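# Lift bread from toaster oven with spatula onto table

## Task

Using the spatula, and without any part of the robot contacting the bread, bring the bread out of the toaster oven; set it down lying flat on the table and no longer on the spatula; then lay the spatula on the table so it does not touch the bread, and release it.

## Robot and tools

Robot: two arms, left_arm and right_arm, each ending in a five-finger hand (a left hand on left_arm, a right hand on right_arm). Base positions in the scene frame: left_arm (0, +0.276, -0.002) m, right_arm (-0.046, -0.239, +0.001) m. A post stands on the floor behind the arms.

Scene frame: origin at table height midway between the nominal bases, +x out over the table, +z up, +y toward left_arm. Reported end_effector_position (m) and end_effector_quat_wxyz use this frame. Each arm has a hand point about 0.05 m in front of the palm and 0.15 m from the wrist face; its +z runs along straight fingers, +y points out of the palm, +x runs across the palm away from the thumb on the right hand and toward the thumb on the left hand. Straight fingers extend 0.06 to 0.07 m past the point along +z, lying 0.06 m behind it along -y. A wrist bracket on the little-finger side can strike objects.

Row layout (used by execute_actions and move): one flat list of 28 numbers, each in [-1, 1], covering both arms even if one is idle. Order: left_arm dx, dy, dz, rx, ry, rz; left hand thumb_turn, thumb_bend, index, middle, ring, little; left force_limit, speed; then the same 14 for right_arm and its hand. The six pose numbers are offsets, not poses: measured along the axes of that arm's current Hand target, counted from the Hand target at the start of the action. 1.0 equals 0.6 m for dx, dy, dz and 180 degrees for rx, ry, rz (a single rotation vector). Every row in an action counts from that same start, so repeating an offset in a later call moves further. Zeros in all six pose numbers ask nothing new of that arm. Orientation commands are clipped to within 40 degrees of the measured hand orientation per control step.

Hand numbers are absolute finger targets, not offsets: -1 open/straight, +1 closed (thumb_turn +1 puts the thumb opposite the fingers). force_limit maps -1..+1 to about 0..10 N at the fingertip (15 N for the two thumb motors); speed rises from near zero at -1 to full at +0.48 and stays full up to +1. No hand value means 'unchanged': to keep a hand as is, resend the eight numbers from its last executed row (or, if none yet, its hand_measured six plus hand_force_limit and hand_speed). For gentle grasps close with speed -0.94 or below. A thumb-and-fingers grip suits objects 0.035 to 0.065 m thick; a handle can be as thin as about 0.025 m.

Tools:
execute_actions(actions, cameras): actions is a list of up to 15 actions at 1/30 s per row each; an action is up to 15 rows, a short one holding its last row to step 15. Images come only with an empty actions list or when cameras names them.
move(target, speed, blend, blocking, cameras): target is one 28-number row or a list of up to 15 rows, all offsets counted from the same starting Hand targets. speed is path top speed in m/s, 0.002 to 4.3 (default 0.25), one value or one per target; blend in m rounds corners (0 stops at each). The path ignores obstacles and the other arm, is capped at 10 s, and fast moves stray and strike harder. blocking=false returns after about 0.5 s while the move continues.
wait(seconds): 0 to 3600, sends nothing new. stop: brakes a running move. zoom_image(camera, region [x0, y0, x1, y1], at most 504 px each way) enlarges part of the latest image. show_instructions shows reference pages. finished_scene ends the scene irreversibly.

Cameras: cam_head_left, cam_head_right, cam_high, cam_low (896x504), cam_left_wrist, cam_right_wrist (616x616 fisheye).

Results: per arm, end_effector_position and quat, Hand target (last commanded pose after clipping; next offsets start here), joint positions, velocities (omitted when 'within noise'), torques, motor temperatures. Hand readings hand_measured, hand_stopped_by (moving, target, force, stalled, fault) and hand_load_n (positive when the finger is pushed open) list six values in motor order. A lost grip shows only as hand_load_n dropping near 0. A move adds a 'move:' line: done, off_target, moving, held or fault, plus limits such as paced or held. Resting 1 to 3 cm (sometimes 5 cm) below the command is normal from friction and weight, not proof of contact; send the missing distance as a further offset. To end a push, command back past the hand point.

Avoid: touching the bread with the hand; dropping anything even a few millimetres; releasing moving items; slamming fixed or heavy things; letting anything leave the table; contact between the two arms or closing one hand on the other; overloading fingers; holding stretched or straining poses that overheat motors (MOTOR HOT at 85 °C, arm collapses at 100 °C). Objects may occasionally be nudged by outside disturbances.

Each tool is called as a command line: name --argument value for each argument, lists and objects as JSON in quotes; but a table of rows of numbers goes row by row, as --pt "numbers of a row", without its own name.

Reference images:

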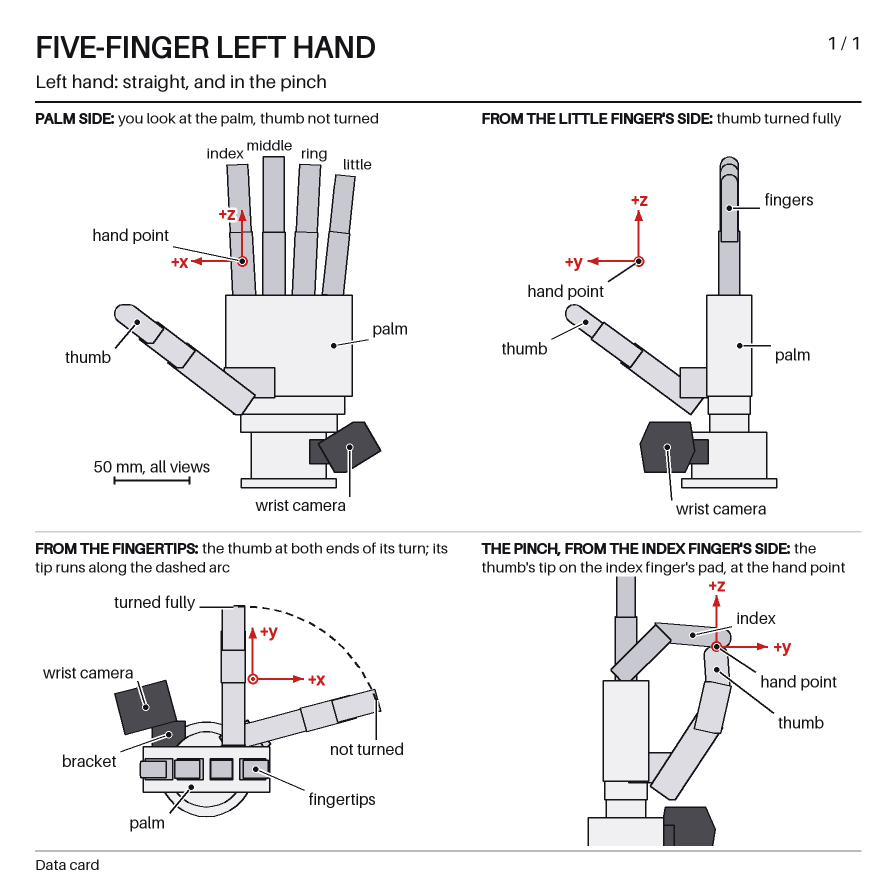

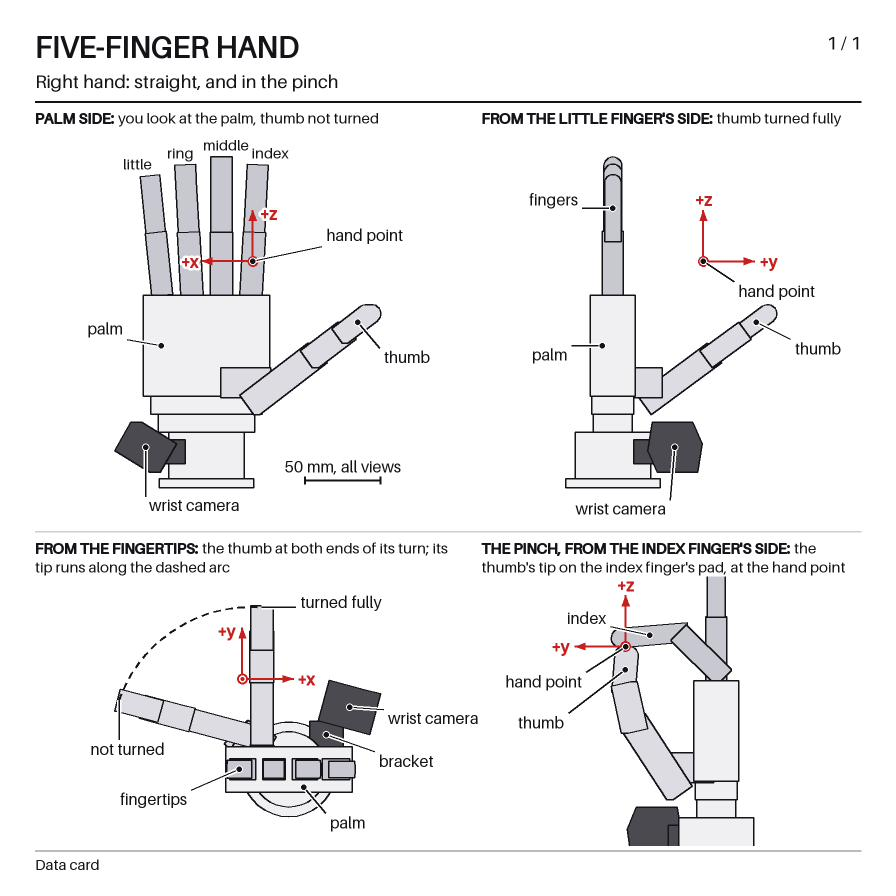

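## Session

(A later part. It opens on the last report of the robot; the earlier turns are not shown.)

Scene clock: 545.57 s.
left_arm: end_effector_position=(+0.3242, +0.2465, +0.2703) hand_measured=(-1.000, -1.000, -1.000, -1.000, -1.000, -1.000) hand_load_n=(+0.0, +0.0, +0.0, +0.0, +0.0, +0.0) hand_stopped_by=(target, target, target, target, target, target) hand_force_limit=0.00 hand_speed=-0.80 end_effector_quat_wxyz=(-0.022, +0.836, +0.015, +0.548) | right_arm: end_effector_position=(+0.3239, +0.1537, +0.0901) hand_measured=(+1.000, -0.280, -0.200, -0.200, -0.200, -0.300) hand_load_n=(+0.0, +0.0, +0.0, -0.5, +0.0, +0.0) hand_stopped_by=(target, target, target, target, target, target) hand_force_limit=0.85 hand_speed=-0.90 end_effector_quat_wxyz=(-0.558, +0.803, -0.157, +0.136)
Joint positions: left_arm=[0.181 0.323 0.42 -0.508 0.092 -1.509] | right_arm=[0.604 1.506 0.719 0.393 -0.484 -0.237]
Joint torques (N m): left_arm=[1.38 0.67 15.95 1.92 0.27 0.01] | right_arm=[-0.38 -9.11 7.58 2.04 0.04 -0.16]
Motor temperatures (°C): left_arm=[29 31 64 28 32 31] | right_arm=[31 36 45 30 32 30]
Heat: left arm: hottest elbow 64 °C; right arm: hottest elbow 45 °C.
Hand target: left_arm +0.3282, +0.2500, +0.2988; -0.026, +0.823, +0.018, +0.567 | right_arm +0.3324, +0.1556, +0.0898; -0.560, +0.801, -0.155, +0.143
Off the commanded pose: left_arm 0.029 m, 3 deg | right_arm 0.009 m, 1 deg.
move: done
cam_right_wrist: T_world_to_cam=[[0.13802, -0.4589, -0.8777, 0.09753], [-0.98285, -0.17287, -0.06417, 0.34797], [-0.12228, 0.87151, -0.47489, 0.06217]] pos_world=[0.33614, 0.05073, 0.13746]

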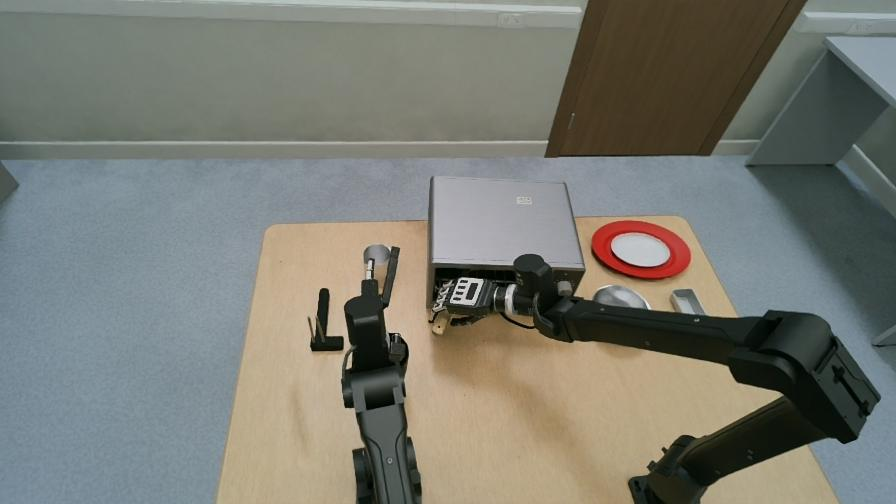

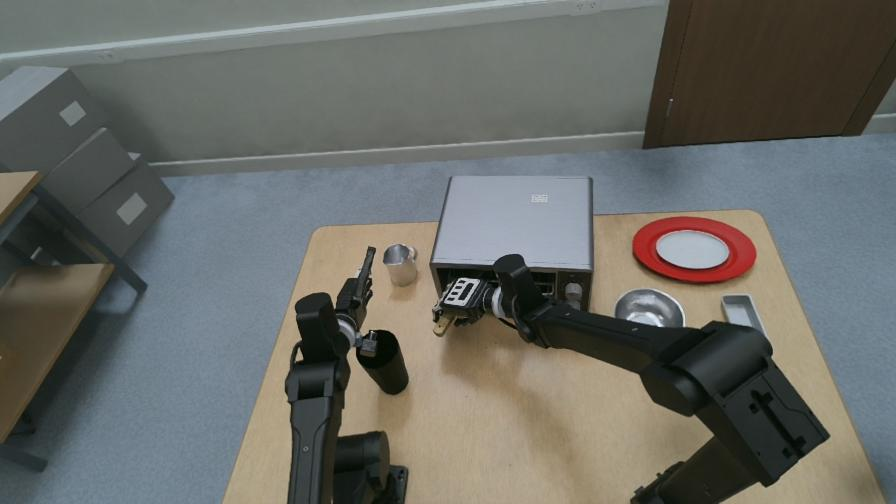

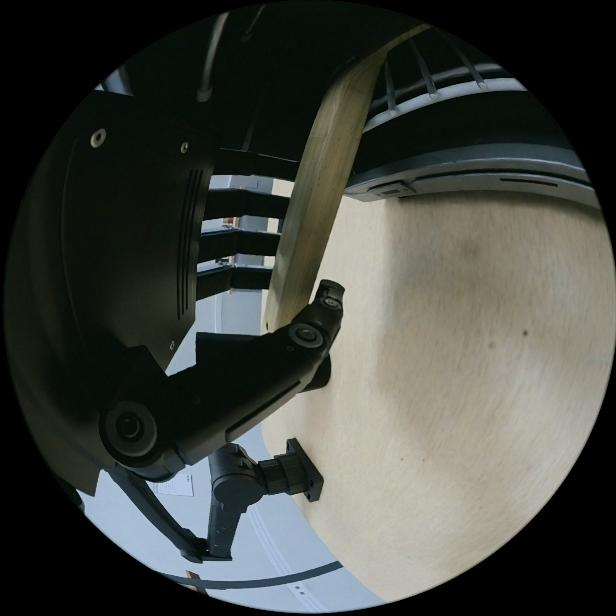

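move --pt "0 0 0 0 0 0 -1 -1 -1 -1 -1 -1 0 -0.8 -0.0654 -0.0065 -0.0026 0 0 0 1 -0.28 -0.2 -0.2 -0.2 -0.3 0.85 -0.9" --pt "0 0 0 0 0 0 -1 -1 -1 -1 -1 -1 0 -0.8 -0.0654 -0.0065 -0.0026 0 0 0 1 -0.28 -0.5 -0.5 -0.5 -0.5 0.85 -0.9" --speed 0.04 --cameras '["cam_head_left","cam_head_right","cam_right_wrist"]'

zoom_image --camera "cam_head_left" --region '[420, 240, 540, 400]'

zoom_image --camera "cam_head_right" --region '[400, 240, 560, 400]'

Scene clock: 548.73 s.
left_arm: end_effector_position=(+0.3242, +0.2465, +0.2703) hand_measured=(-1.000, -1.000, -1.000, -1.000, -1.000, -1.000) hand_load_n=(+0.0, -0.5, +0.0, +0.0, +0.0, +0.0) hand_stopped_by=(target, target, target, target, target, target) hand_force_limit=0.00 hand_speed=-0.80 end_effector_quat_wxyz=(-0.022, +0.836, +0.015, +0.548) | right_arm: end_effector_position=(+0.2996, +0.1671, +0.0821) hand_measured=(+1.000, -0.280, -0.500, -0.500, -0.500, -0.500) hand_load_n=(+0.0, +0.0, +0.0, +0.0, +0.0, +0.0) hand_stopped_by=(target, target, target, target, target, target) hand_force_limit=0.85 hand_speed=-0.90 end_effector_quat_wxyz=(-0.549, +0.809, -0.158, +0.140)
Joint positions: left_arm=[0.181 0.323 0.42 -0.508 0.092 -1.509] | right_arm=[0.676 1.493 0.687 0.406 -0.404 -0.222]
Joint torques (N m): left_arm=[1.49 0.67 15.98 1.88 0.26 0.01] | right_arm=[0.67 -11.4 5.96 2.24 0.03 0.02]
Motor temperatures (°C): left_arm=[29 31 64 28 32 31] | right_arm=[31 36 45 30 32 30]
Heat: left arm: hottest elbow 64 °C; right arm: hottest elbow 45 °C.
Hand target: left_arm +0.3282, +0.2500, +0.2988; -0.026, +0.823, +0.018, +0.567 | right_arm +0.2964, +0.1715, +0.0919; -0.560, +0.801, -0.155, +0.143
Off the commanded pose: left_arm 0.029 m, 3 deg | right_arm 0.011 m, 2 deg.
move: off_target (right_arm); target 2's new numbers were sent with right_arm's hand 0.011 m and 2 deg from that target
cam_right_wrist: T_world_to_cam=[[0.13593, -0.47907, -0.86719, 0.1031], [-0.98398, -0.16723, -0.06185, 0.32509], [-0.11539, 0.8617, -0.49413, 0.04495]] pos_world=[0.31105, 0.06503, 0.13173]

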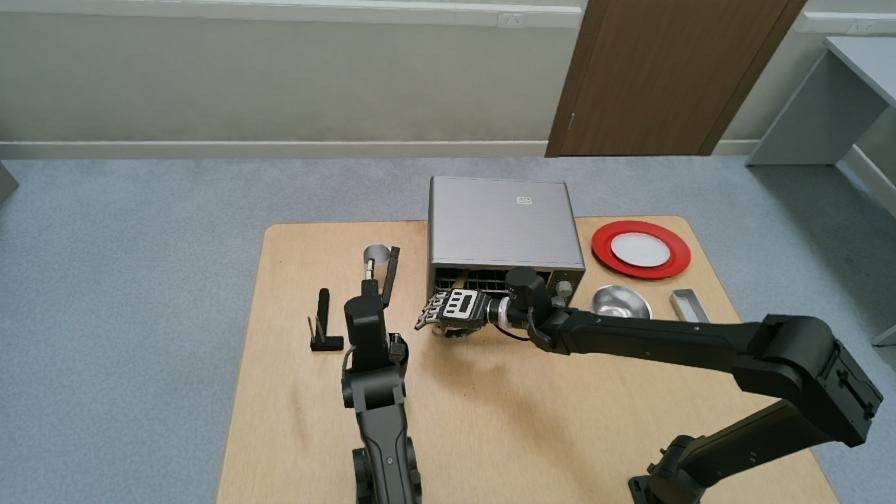

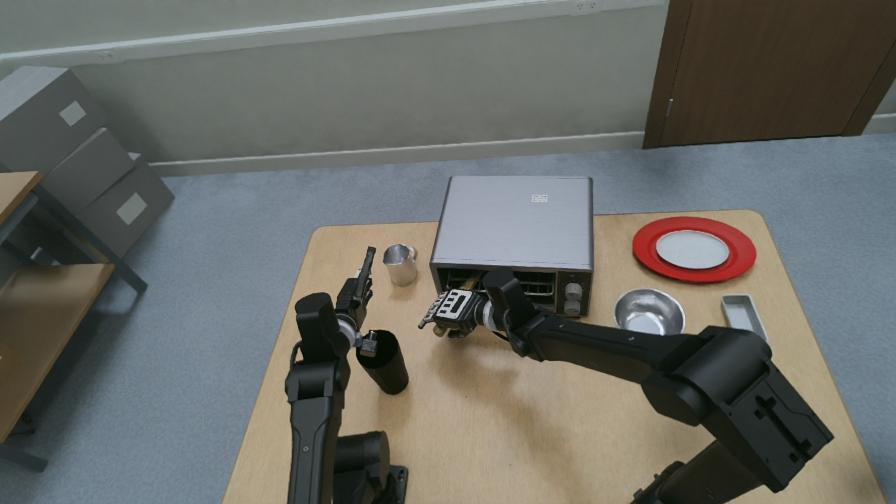

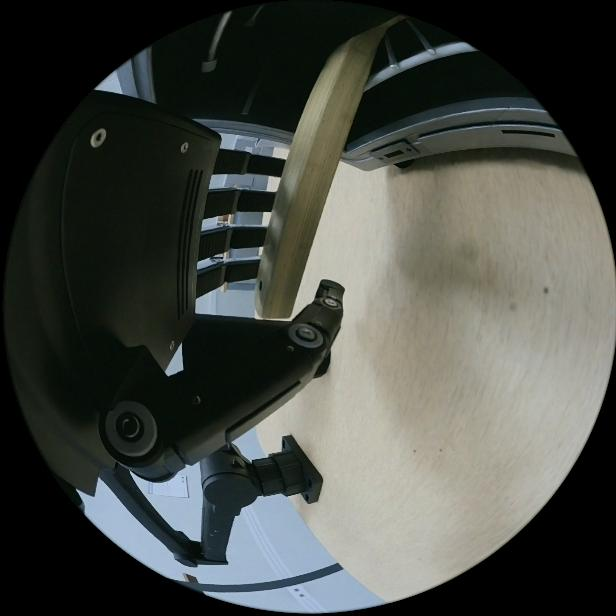

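Scaled by 3.150 from the camera's image (finer frame: 1280x720).

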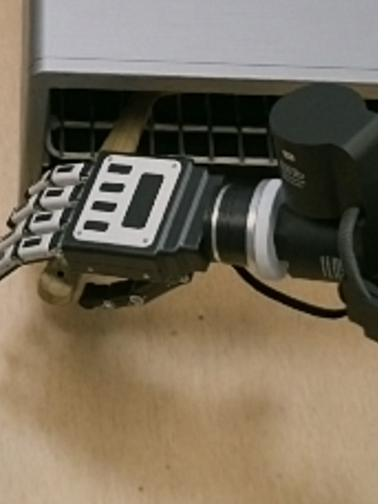

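Scaled by 3.150 from the camera's image (finer frame: 1280x720).

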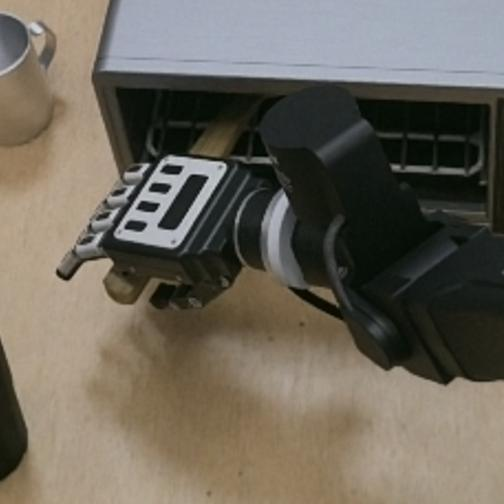

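move --pt "0 0 0 0 0 0 -1 -1 -1 -1 -1 -1 0 -0.8 0.0015 -0.0085 -0.0259 0 0 0 1 -0.28 -0.5 -0.5 -0.5 -0.5 0.85 -0.9" --pt "0 0 0 0 0 0 -1 -1 -1 -1 -1 -1 0 -0.8 -0.0167 -0.1208 -0.1125 0 0 0 1 -0.28 -0.5 -0.5 -0.5 -0.5 0.85 -0.9" --speed 0.08 --cameras '["cam_head_left","cam_head_right","cam_left_wrist"]'

zoom_image --camera "cam_head_left" --region '[420, 240, 540, 400]'

zoom_image --camera "cam_head_right" --region '[400, 240, 560, 400]'

zoom_image --camera "cam_left_wrist" --region '[80, 130, 240, 290]'

Scene clock: 551.50 s.
left_arm: end_effector_position=(+0.3242, +0.2465, +0.2703) hand_measured=(-1.000, -1.000, -1.000, -1.000, -1.000, -1.000) hand_load_n=(+0.0, +0.0, +0.0, +0.0, +0.0, +0.0) hand_stopped_by=(target, target, target, target, target, target) hand_force_limit=0.00 hand_speed=-0.80 end_effector_quat_wxyz=(-0.022, +0.836, +0.015, +0.548) | right_arm: end_effector_position=(+0.2597, +0.1360, +0.1617) hand_measured=(+1.000, -0.280, -0.500, -0.500, -0.500, -0.500) hand_load_n=(+0.0, +0.0, +0.0, +0.0, -0.5, +0.0) hand_stopped_by=(target, target, target, target, target, target) hand_force_limit=0.85 hand_speed=-0.90 end_effector_quat_wxyz=(-0.550, +0.809, -0.156, +0.137)
Joint positions: left_arm=[0.181 0.323 0.42 -0.508 0.092 -1.509] | right_arm=[0.676 1.188 0.668 0.119 -0.413 -0.222]
Joint torques (N m): left_arm=[1.44 0.73 15.95 1.85 0.27 0.01] | right_arm=[-0.5 -7.77 10.43 0.81 0 -0.01]
Motor temperatures (°C): left_arm=[29 31 64 28 32 31] | right_arm=[31 36 45 30 32 30]
Heat: left arm: hottest elbow 64 °C; right arm: hottest elbow 45 °C.
Hand target: left_arm +0.3282, +0.2500, +0.2988; -0.026, +0.823, +0.018, +0.567 | right_arm +0.2664, +0.1416, +0.1817; -0.560, +0.801, -0.155, +0.143
Off the commanded pose: left_arm 0.029 m, 3 deg | right_arm 0.022 m, 2 deg.
move: off_target (right_arm)
cam_left_wrist: T_world_to_cam=[[0.01579, 0.95793, 0.28658, -0.31785], [-0.12098, -0.28268, 0.95155, -0.14506], [0.99253, -0.0497, 0.11142, -0.22245]] pos_world=[0.20825, 0.25242, 0.25391]

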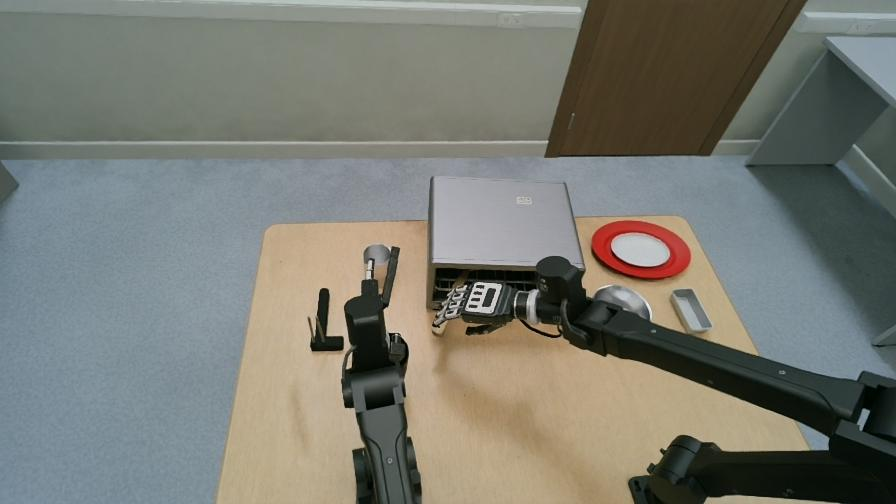

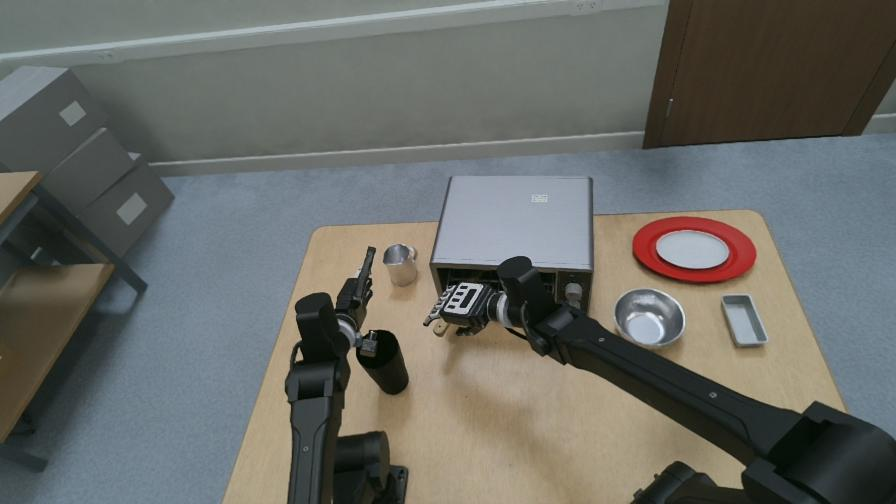

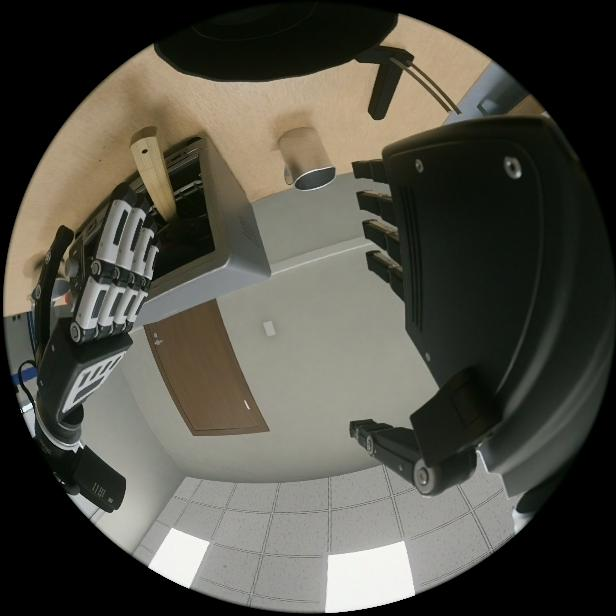

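Scaled by 3.150 from the camera's image (finer frame: 1280x720).

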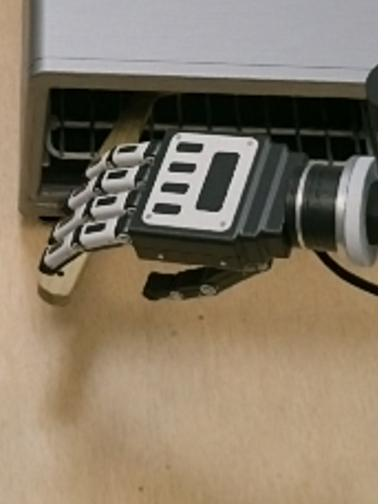

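Scaled by 3.150 from the camera's image (finer frame: 1280x720).

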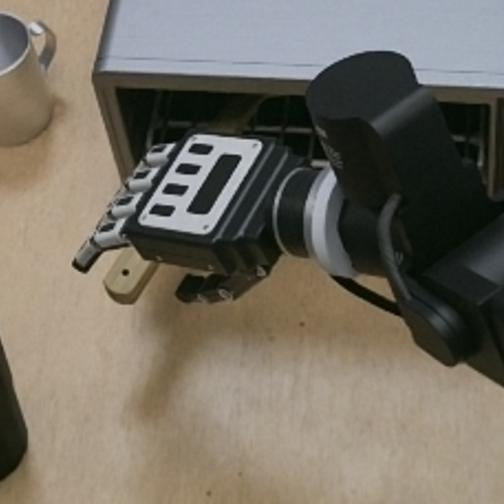

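Scaled by 3.150 from the camera's image (finer frame: 880x880).

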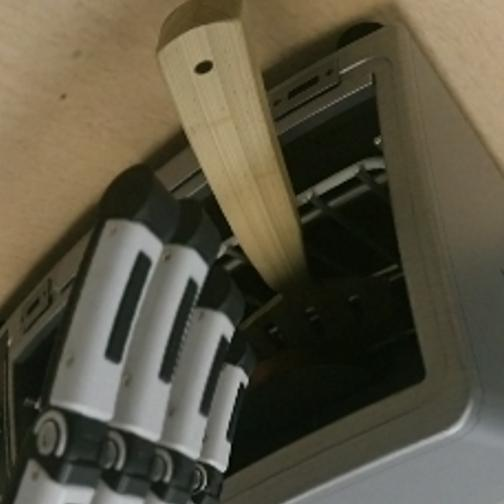

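execute_actions --actions '[]'

Scene clock: 552.30 s.
left_arm: end_effector_position=(+0.3242, +0.2465, +0.2703) hand_measured=(-1.000, -1.000, -1.000, -1.000, -1.000, -1.000) hand_load_n=(+0.0, +0.0, +0.0, +0.0, +0.0, +0.0) hand_stopped_by=(target, target, target, target, target, target) hand_force_limit=0.00 hand_speed=-0.80 end_effector_quat_wxyz=(-0.022, +0.836, +0.015, +0.548) | right_arm: end_effector_position=(+0.2597, +0.1360, +0.1617) hand_measured=(+1.000, -0.280, -0.500, -0.500, -0.500, -0.500) hand_load_n=(+0.0, +0.0, +0.0, +0.0, +0.0, +0.0) hand_stopped_by=(target, target, target, target, target, target) hand_force_limit=0.85 hand_speed=-0.90 end_effector_quat_wxyz=(-0.550, +0.809, -0.156, +0.137)
Joint positions: left_arm=[0.181 0.323 0.42 -0.508 0.092 -1.509] | right_arm=[0.676 1.188 0.668 0.119 -0.413 -0.222]
Joint velocities: within noise
Joint torques (N m): left_arm=[1.44 0.62 15.99 1.88 0.27 0.01] | right_arm=[0.03 -8.41 10.3 0.79 0.08 0]
Motor temperatures (°C): left_arm=[29 31 64 28 32 31] | right_arm=[31 36 45 30 32 30]
Heat: left arm: hottest elbow 64 °C; right arm: hottest elbow 45 °C.
Hand target: left_arm +0.3282, +0.2500, +0.2988; -0.026, +0.823, +0.018, +0.567 | right_arm +0.2664, +0.1416, +0.1818; -0.560, +0.801, -0.155, +0.143
Off the commanded pose: left_arm 0.029 m, 3 deg | right_arm 0.022 m, 2 deg.
camera_calibration:
cam_left_wrist: T_world_to_cam=[[0.01579, 0.95793, 0.28658, -0.31785], [-0.12098, -0.28268, 0.95155, -0.14506], [0.99253, -0.0497, 0.11142, -0.22245]] pos_world=[0.20825, 0.25242, 0.25391]
cam_right_wrist: T_world_to_cam=[[0.13721, -0.47619, -0.86857, 0.16224], [-0.98273, -0.17537, -0.0591, 0.28589], [-0.12418, 0.86167, -0.49203, 0.10836]] pos_world=[0.27214, 0.03403, 0.21113]

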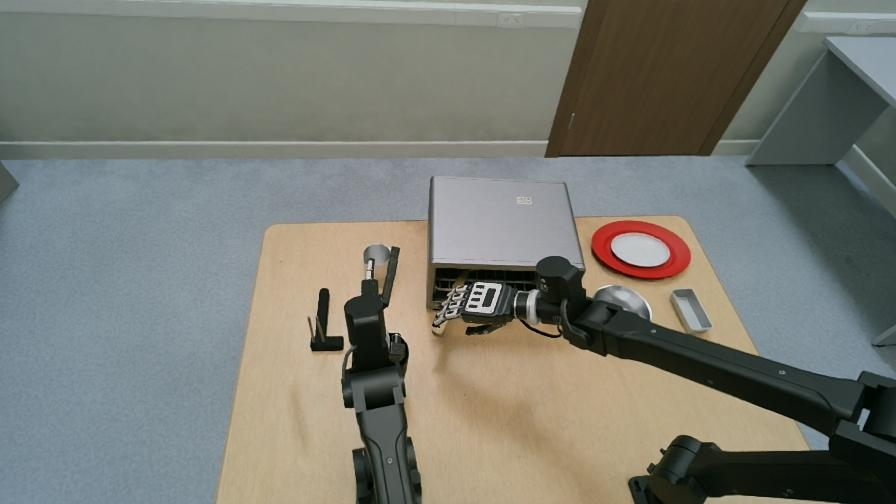

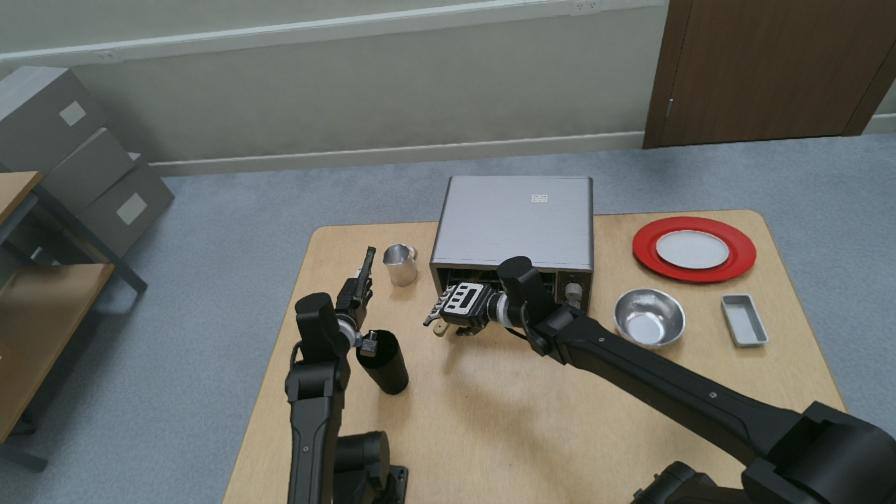

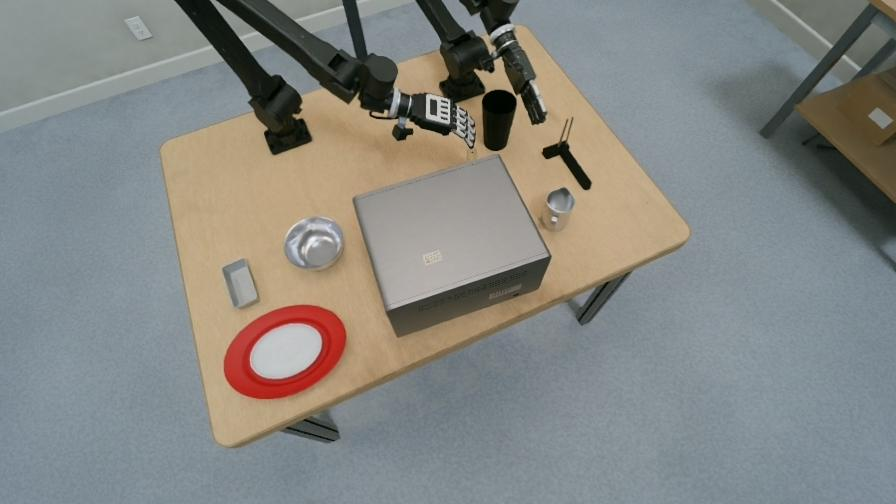

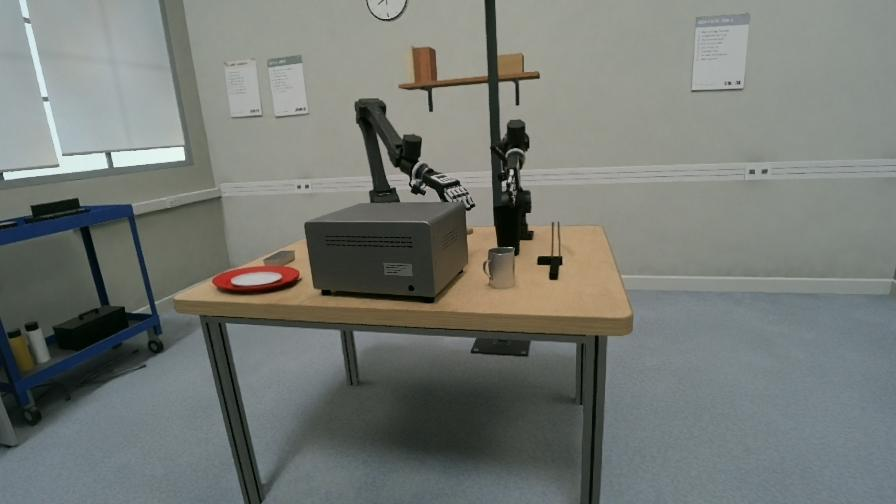

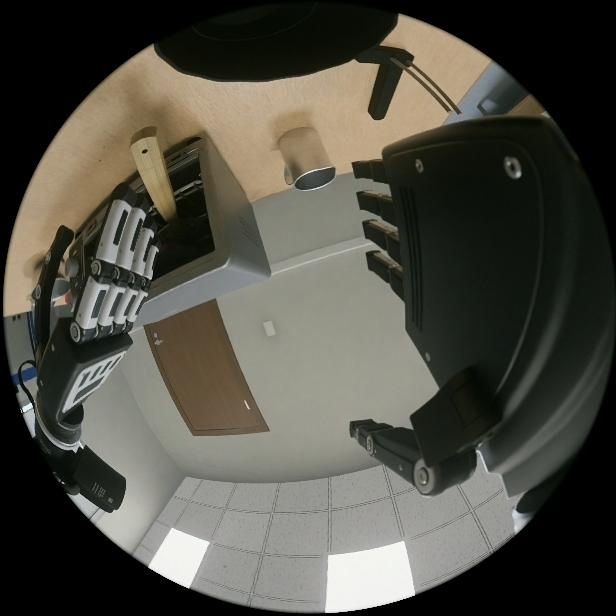

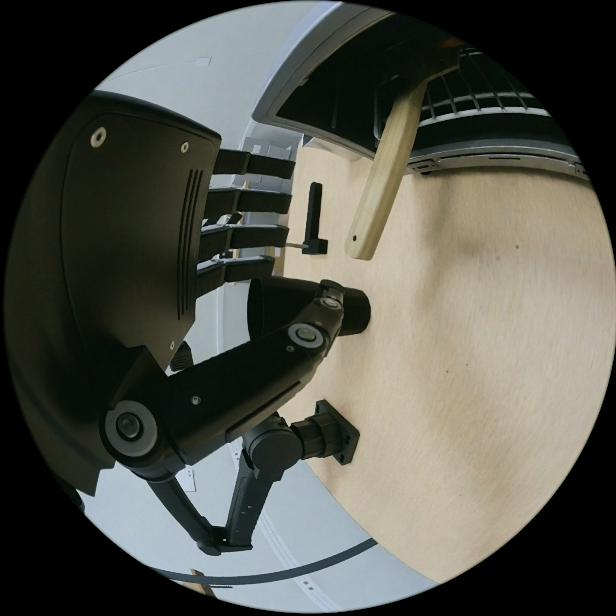

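move --target '[0,0,0,0,0,0,-1,-1,-1,-1,-1,-1,0,-0.8,-0.029,-0.032,-0.065,0,0,-0.25,1,-0.28,-0.5,-0.5,-0.5,-0.5,0.85,-0.9]' --speed 0.1 --cameras '["cam_head_left","cam_right_wrist"]'

Scene clock: 558.00 s.
left_arm: end_effector_position=(+0.3242, +0.2465, +0.2703) hand_measured=(-1.000, -1.000, -1.000, -1.000, -1.000, -1.000) hand_load_n=(+0.0, -0.5, -0.5, +0.0, +0.0, +0.0) hand_stopped_by=(target, target, target, target, target, target) hand_force_limit=0.00 hand_speed=-0.80 end_effector_quat_wxyz=(-0.022, +0.836, +0.015, +0.548) | right_arm: end_effector_position=(+0.2425, +0.1226, +0.2128) hand_measured=(+1.000, -0.280, -0.500, -0.500, -0.500, -0.500) hand_load_n=(+0.0, +0.0, +0.0, +0.0, +0.0, +0.0) hand_stopped_by=(target, target, target, target, target, target) hand_force_limit=0.85 hand_speed=-0.90 end_effector_quat_wxyz=(-0.465, +0.800, +0.154, +0.347)
Joint positions: left_arm=[0.181 0.323 0.42 -0.508 0.092 -1.509] | right_arm=[0.838 0.98 0.654 -0.017 -0.251 -0.92]
Joint torques (N m): left_arm=[1.26 0.62 15.99 1.92 0.26 0] | right_arm=[0.56 -5.83 8.01 0.92 0.09 -0.27]
Motor temperatures (°C): left_arm=[29 31 65 28 32 31] | right_arm=[31 36 45 30 32 30]
Heat: left arm: hottest elbow 65 °C; right arm: hottest elbow 45 °C.
Hand target: left_arm +0.3282, +0.2500, +0.2988; -0.026, +0.823, +0.018, +0.567 | right_arm +0.2365, +0.1217, +0.2119; -0.463, +0.800, +0.163, +0.346
Off the commanded pose: left_arm 0.029 m, 3 deg | right_arm 0.006 m, 1 deg.
move: done
cam_right_wrist: T_world_to_cam=[[0.72636, -0.55321, -0.40786, -0.02884], [-0.679, -0.48557, -0.55062, 0.33864], [0.10656, 0.67689, -0.72833, 0.15994]] pos_world=[0.23384, 0.04022, 0.29119]

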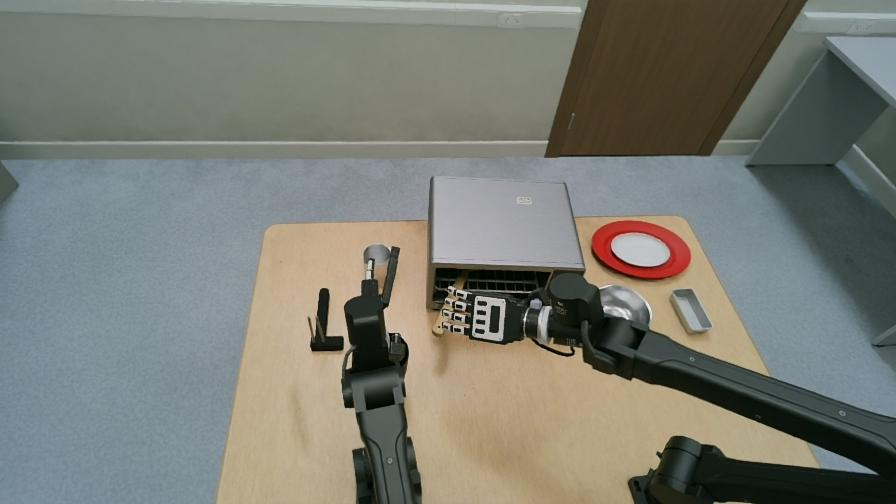

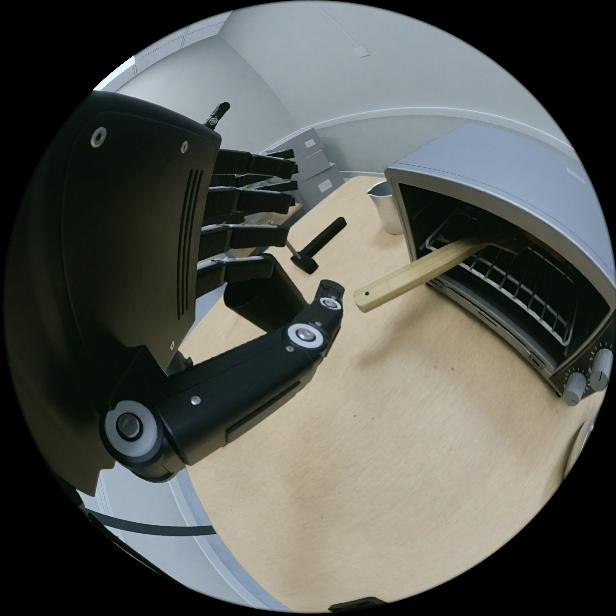

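move --target '[0,0,0,0,0,0,-1,-1,-1,-1,-1,-1,0,-0.8,0,0,0,0,0,-0.25,1,-0.28,-0.5,-0.5,-0.5,-0.5,0.85,-0.9]' --speed 0.1 --cameras '["cam_head_left","cam_right_wrist"]'

move --target '[0,0,0,0,0,0,-1,-1,-1,-1,-1,-1,0,-0.8,0,0,0,0,0.08,0,1,-0.28,-0.5,-0.5,-0.5,-0.5,0.85,-0.9]' --speed 0.1 --cameras '["cam_head_left","cam_head_right","cam_right_wrist","cam_low"]'

Scene clock: 563.03 s.
left_arm: end_effector_position=(+0.3242, +0.2465, +0.2703) hand_measured=(-1.000, -1.000, -1.000, -1.000, -1.000, -1.000) hand_load_n=(+0.5, -0.5, +0.0, +0.0, +0.0, +0.0) hand_stopped_by=(target, target, target, target, target, target) hand_force_limit=0.00 hand_speed=-0.80 end_effector_quat_wxyz=(-0.022, +0.836, +0.015, +0.548) | right_arm: end_effector_position=(+0.2397, +0.1188, +0.2041) hand_measured=(+1.000, -0.280, -0.500, -0.500, -0.500, -0.500) hand_load_n=(+0.0, +0.0, +0.0, +0.0, +0.0, +0.0) hand_stopped_by=(target, target, target, target, target, target) hand_force_limit=0.85 hand_speed=-0.90 end_effector_quat_wxyz=(-0.292, +0.689, +0.452, +0.485)
Joint positions: left_arm=[0.181 0.323 0.42 -0.508 0.092 -1.509] | right_arm=[0.958 0.957 0.546 0.041 -0.137 -1.664]
Joint torques (N m): left_arm=[1.38 0.67 15.95 1.88 0.26 0.01] | right_arm=[0.67 -5.54 7.83 2.35 0.14 -0.29]
Motor temperatures (°C): left_arm=[29 31 65 28 32 31] | right_arm=[31 36 45 30 32 30]
Heat: left arm: hottest elbow 65 °C; right arm: hottest elbow 45 °C.
Hand target: left_arm +0.3282, +0.2500, +0.2988; -0.026, +0.823, +0.018, +0.567 | right_arm +0.2365, +0.1217, +0.2119; -0.295, +0.676, +0.457, +0.497
Off the commanded pose: left_arm 0.029 m, 3 deg | right_arm 0.009 m, 2 deg.
move: done
cam_right_wrist: T_world_to_cam=[[0.88812, -0.34359, 0.30525, -0.24175], [-0.11105, -0.80492, -0.5829, 0.23846], [0.44599, 0.48379, -0.75302, 0.10308]] pos_world=[0.19521, 0.05901, 0.29042]

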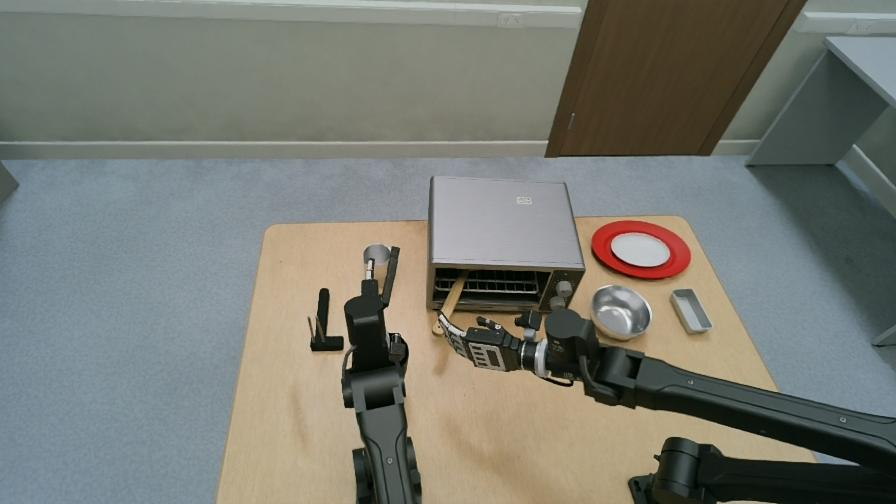

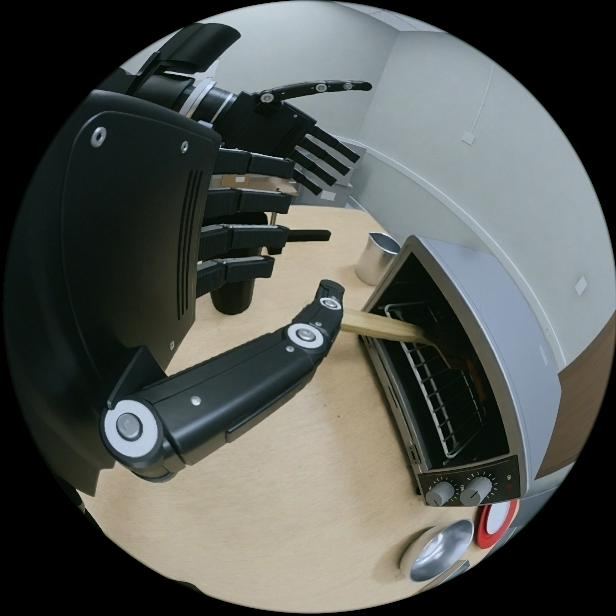

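Scene clock: 564.97 s.
left_arm: end_effector_position=(+0.3242, +0.2465, +0.2703) hand_measured=(-1.000, -1.000, -1.000, -1.000, -1.000, -1.000) hand_load_n=(+0.0, +0.0, +0.0, +0.0, +0.0, +0.0) hand_stopped_by=(target, target, target, target, target, target) hand_force_limit=0.00 hand_speed=-0.80 end_effector_quat_wxyz=(-0.022, +0.836, +0.015, +0.548) | right_arm: end_effector_position=(+0.2331, +0.1237, +0.2162) hand_measured=(+1.000, -0.280, -0.500, -0.500, -0.500, -0.500) hand_load_n=(+0.0, +0.0, +0.0, +0.0, +0.0, +0.0) hand_stopped_by=(target, target, target, target, target, target) hand_force_limit=0.85 hand_speed=-0.90 end_effector_quat_wxyz=(-0.348, +0.605, +0.423, +0.578)
Joint positions: left_arm=[0.181 0.323 0.42 -0.508 0.092 -1.509] | right_arm=[0.958 0.988 0.383 0.513 -0.177 -1.656]
Joint torques (N m): left_arm=[1.38 0.67 15.98 1.89 0.26 0.01] | right_arm=[-1.03 -2.84 7.02 2.36 -0.01 -0.02]
Motor temperatures (°C): left_arm=[29 31 65 28 32 31] | right_arm=[31 36 45 30 32 30]
Heat: left arm: hottest elbow 65 °C; right arm: hottest elbow 45 °C.
Hand target: left_arm +0.3282, +0.2500, +0.2988; -0.026, +0.823, +0.018, +0.567 | right_arm +0.2365, +0.1217, +0.2118; -0.350, +0.609, +0.416, +0.578
Off the commanded pose: left_arm 0.029 m, 3 deg | right_arm 0.006 m, 1 deg.
move: done
cam_right_wrist: T_world_to_cam=[[0.85577, -0.38875, 0.34136, -0.23256], [0.01162, -0.64522, -0.76391, 0.2395], [0.51722, 0.6577, -0.54764, 0.03022]] pos_world=[0.18061, 0.04425, 0.27889]
Images, in order (width x height): cam_head_left 896x504, cam_head_right 896x504, cam_low 896x504, cam_right_wrist 616x616.

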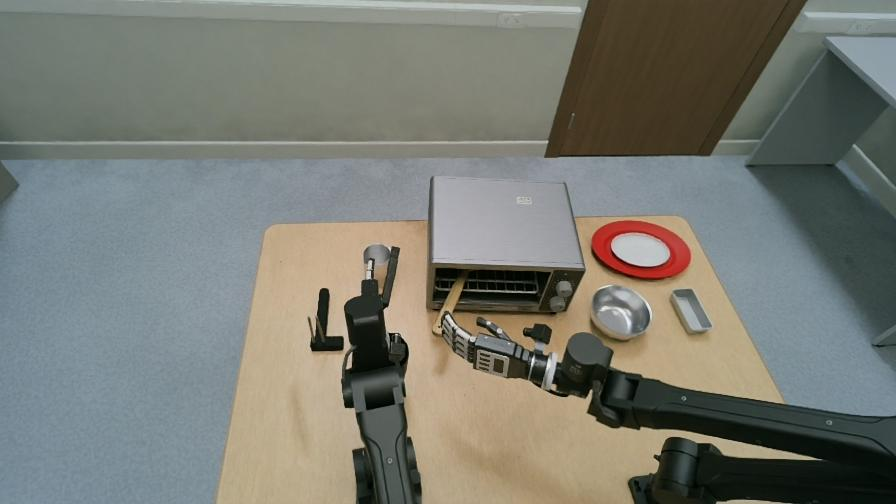

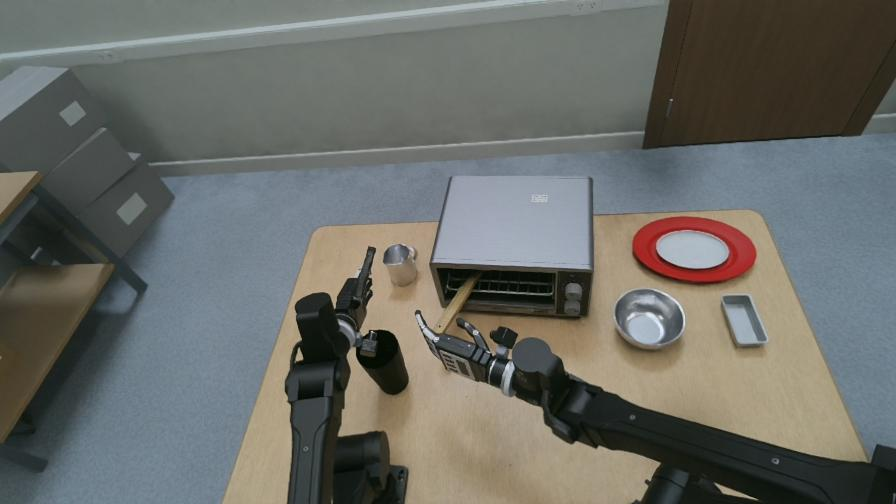

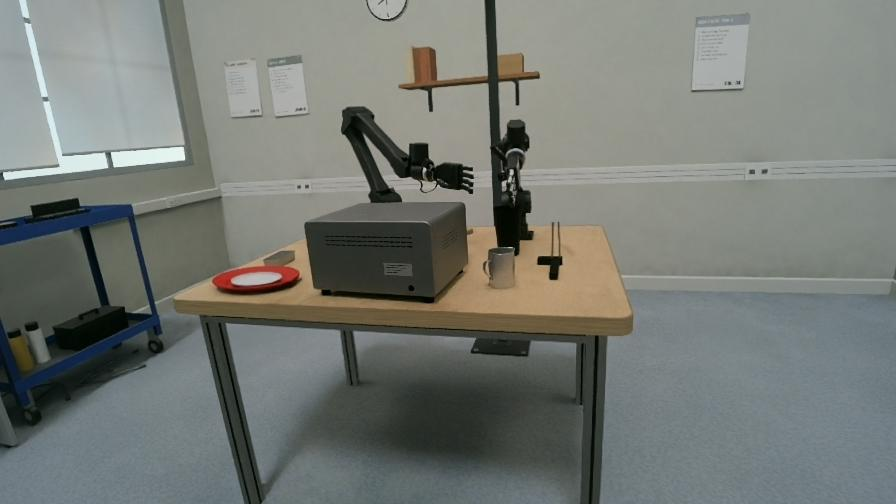

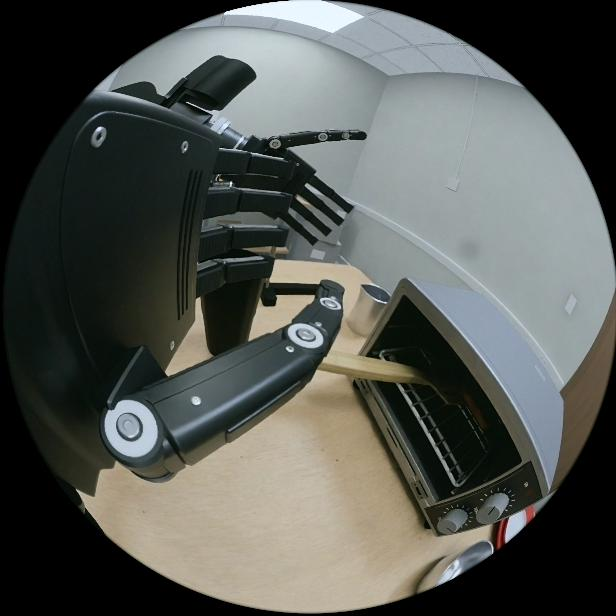

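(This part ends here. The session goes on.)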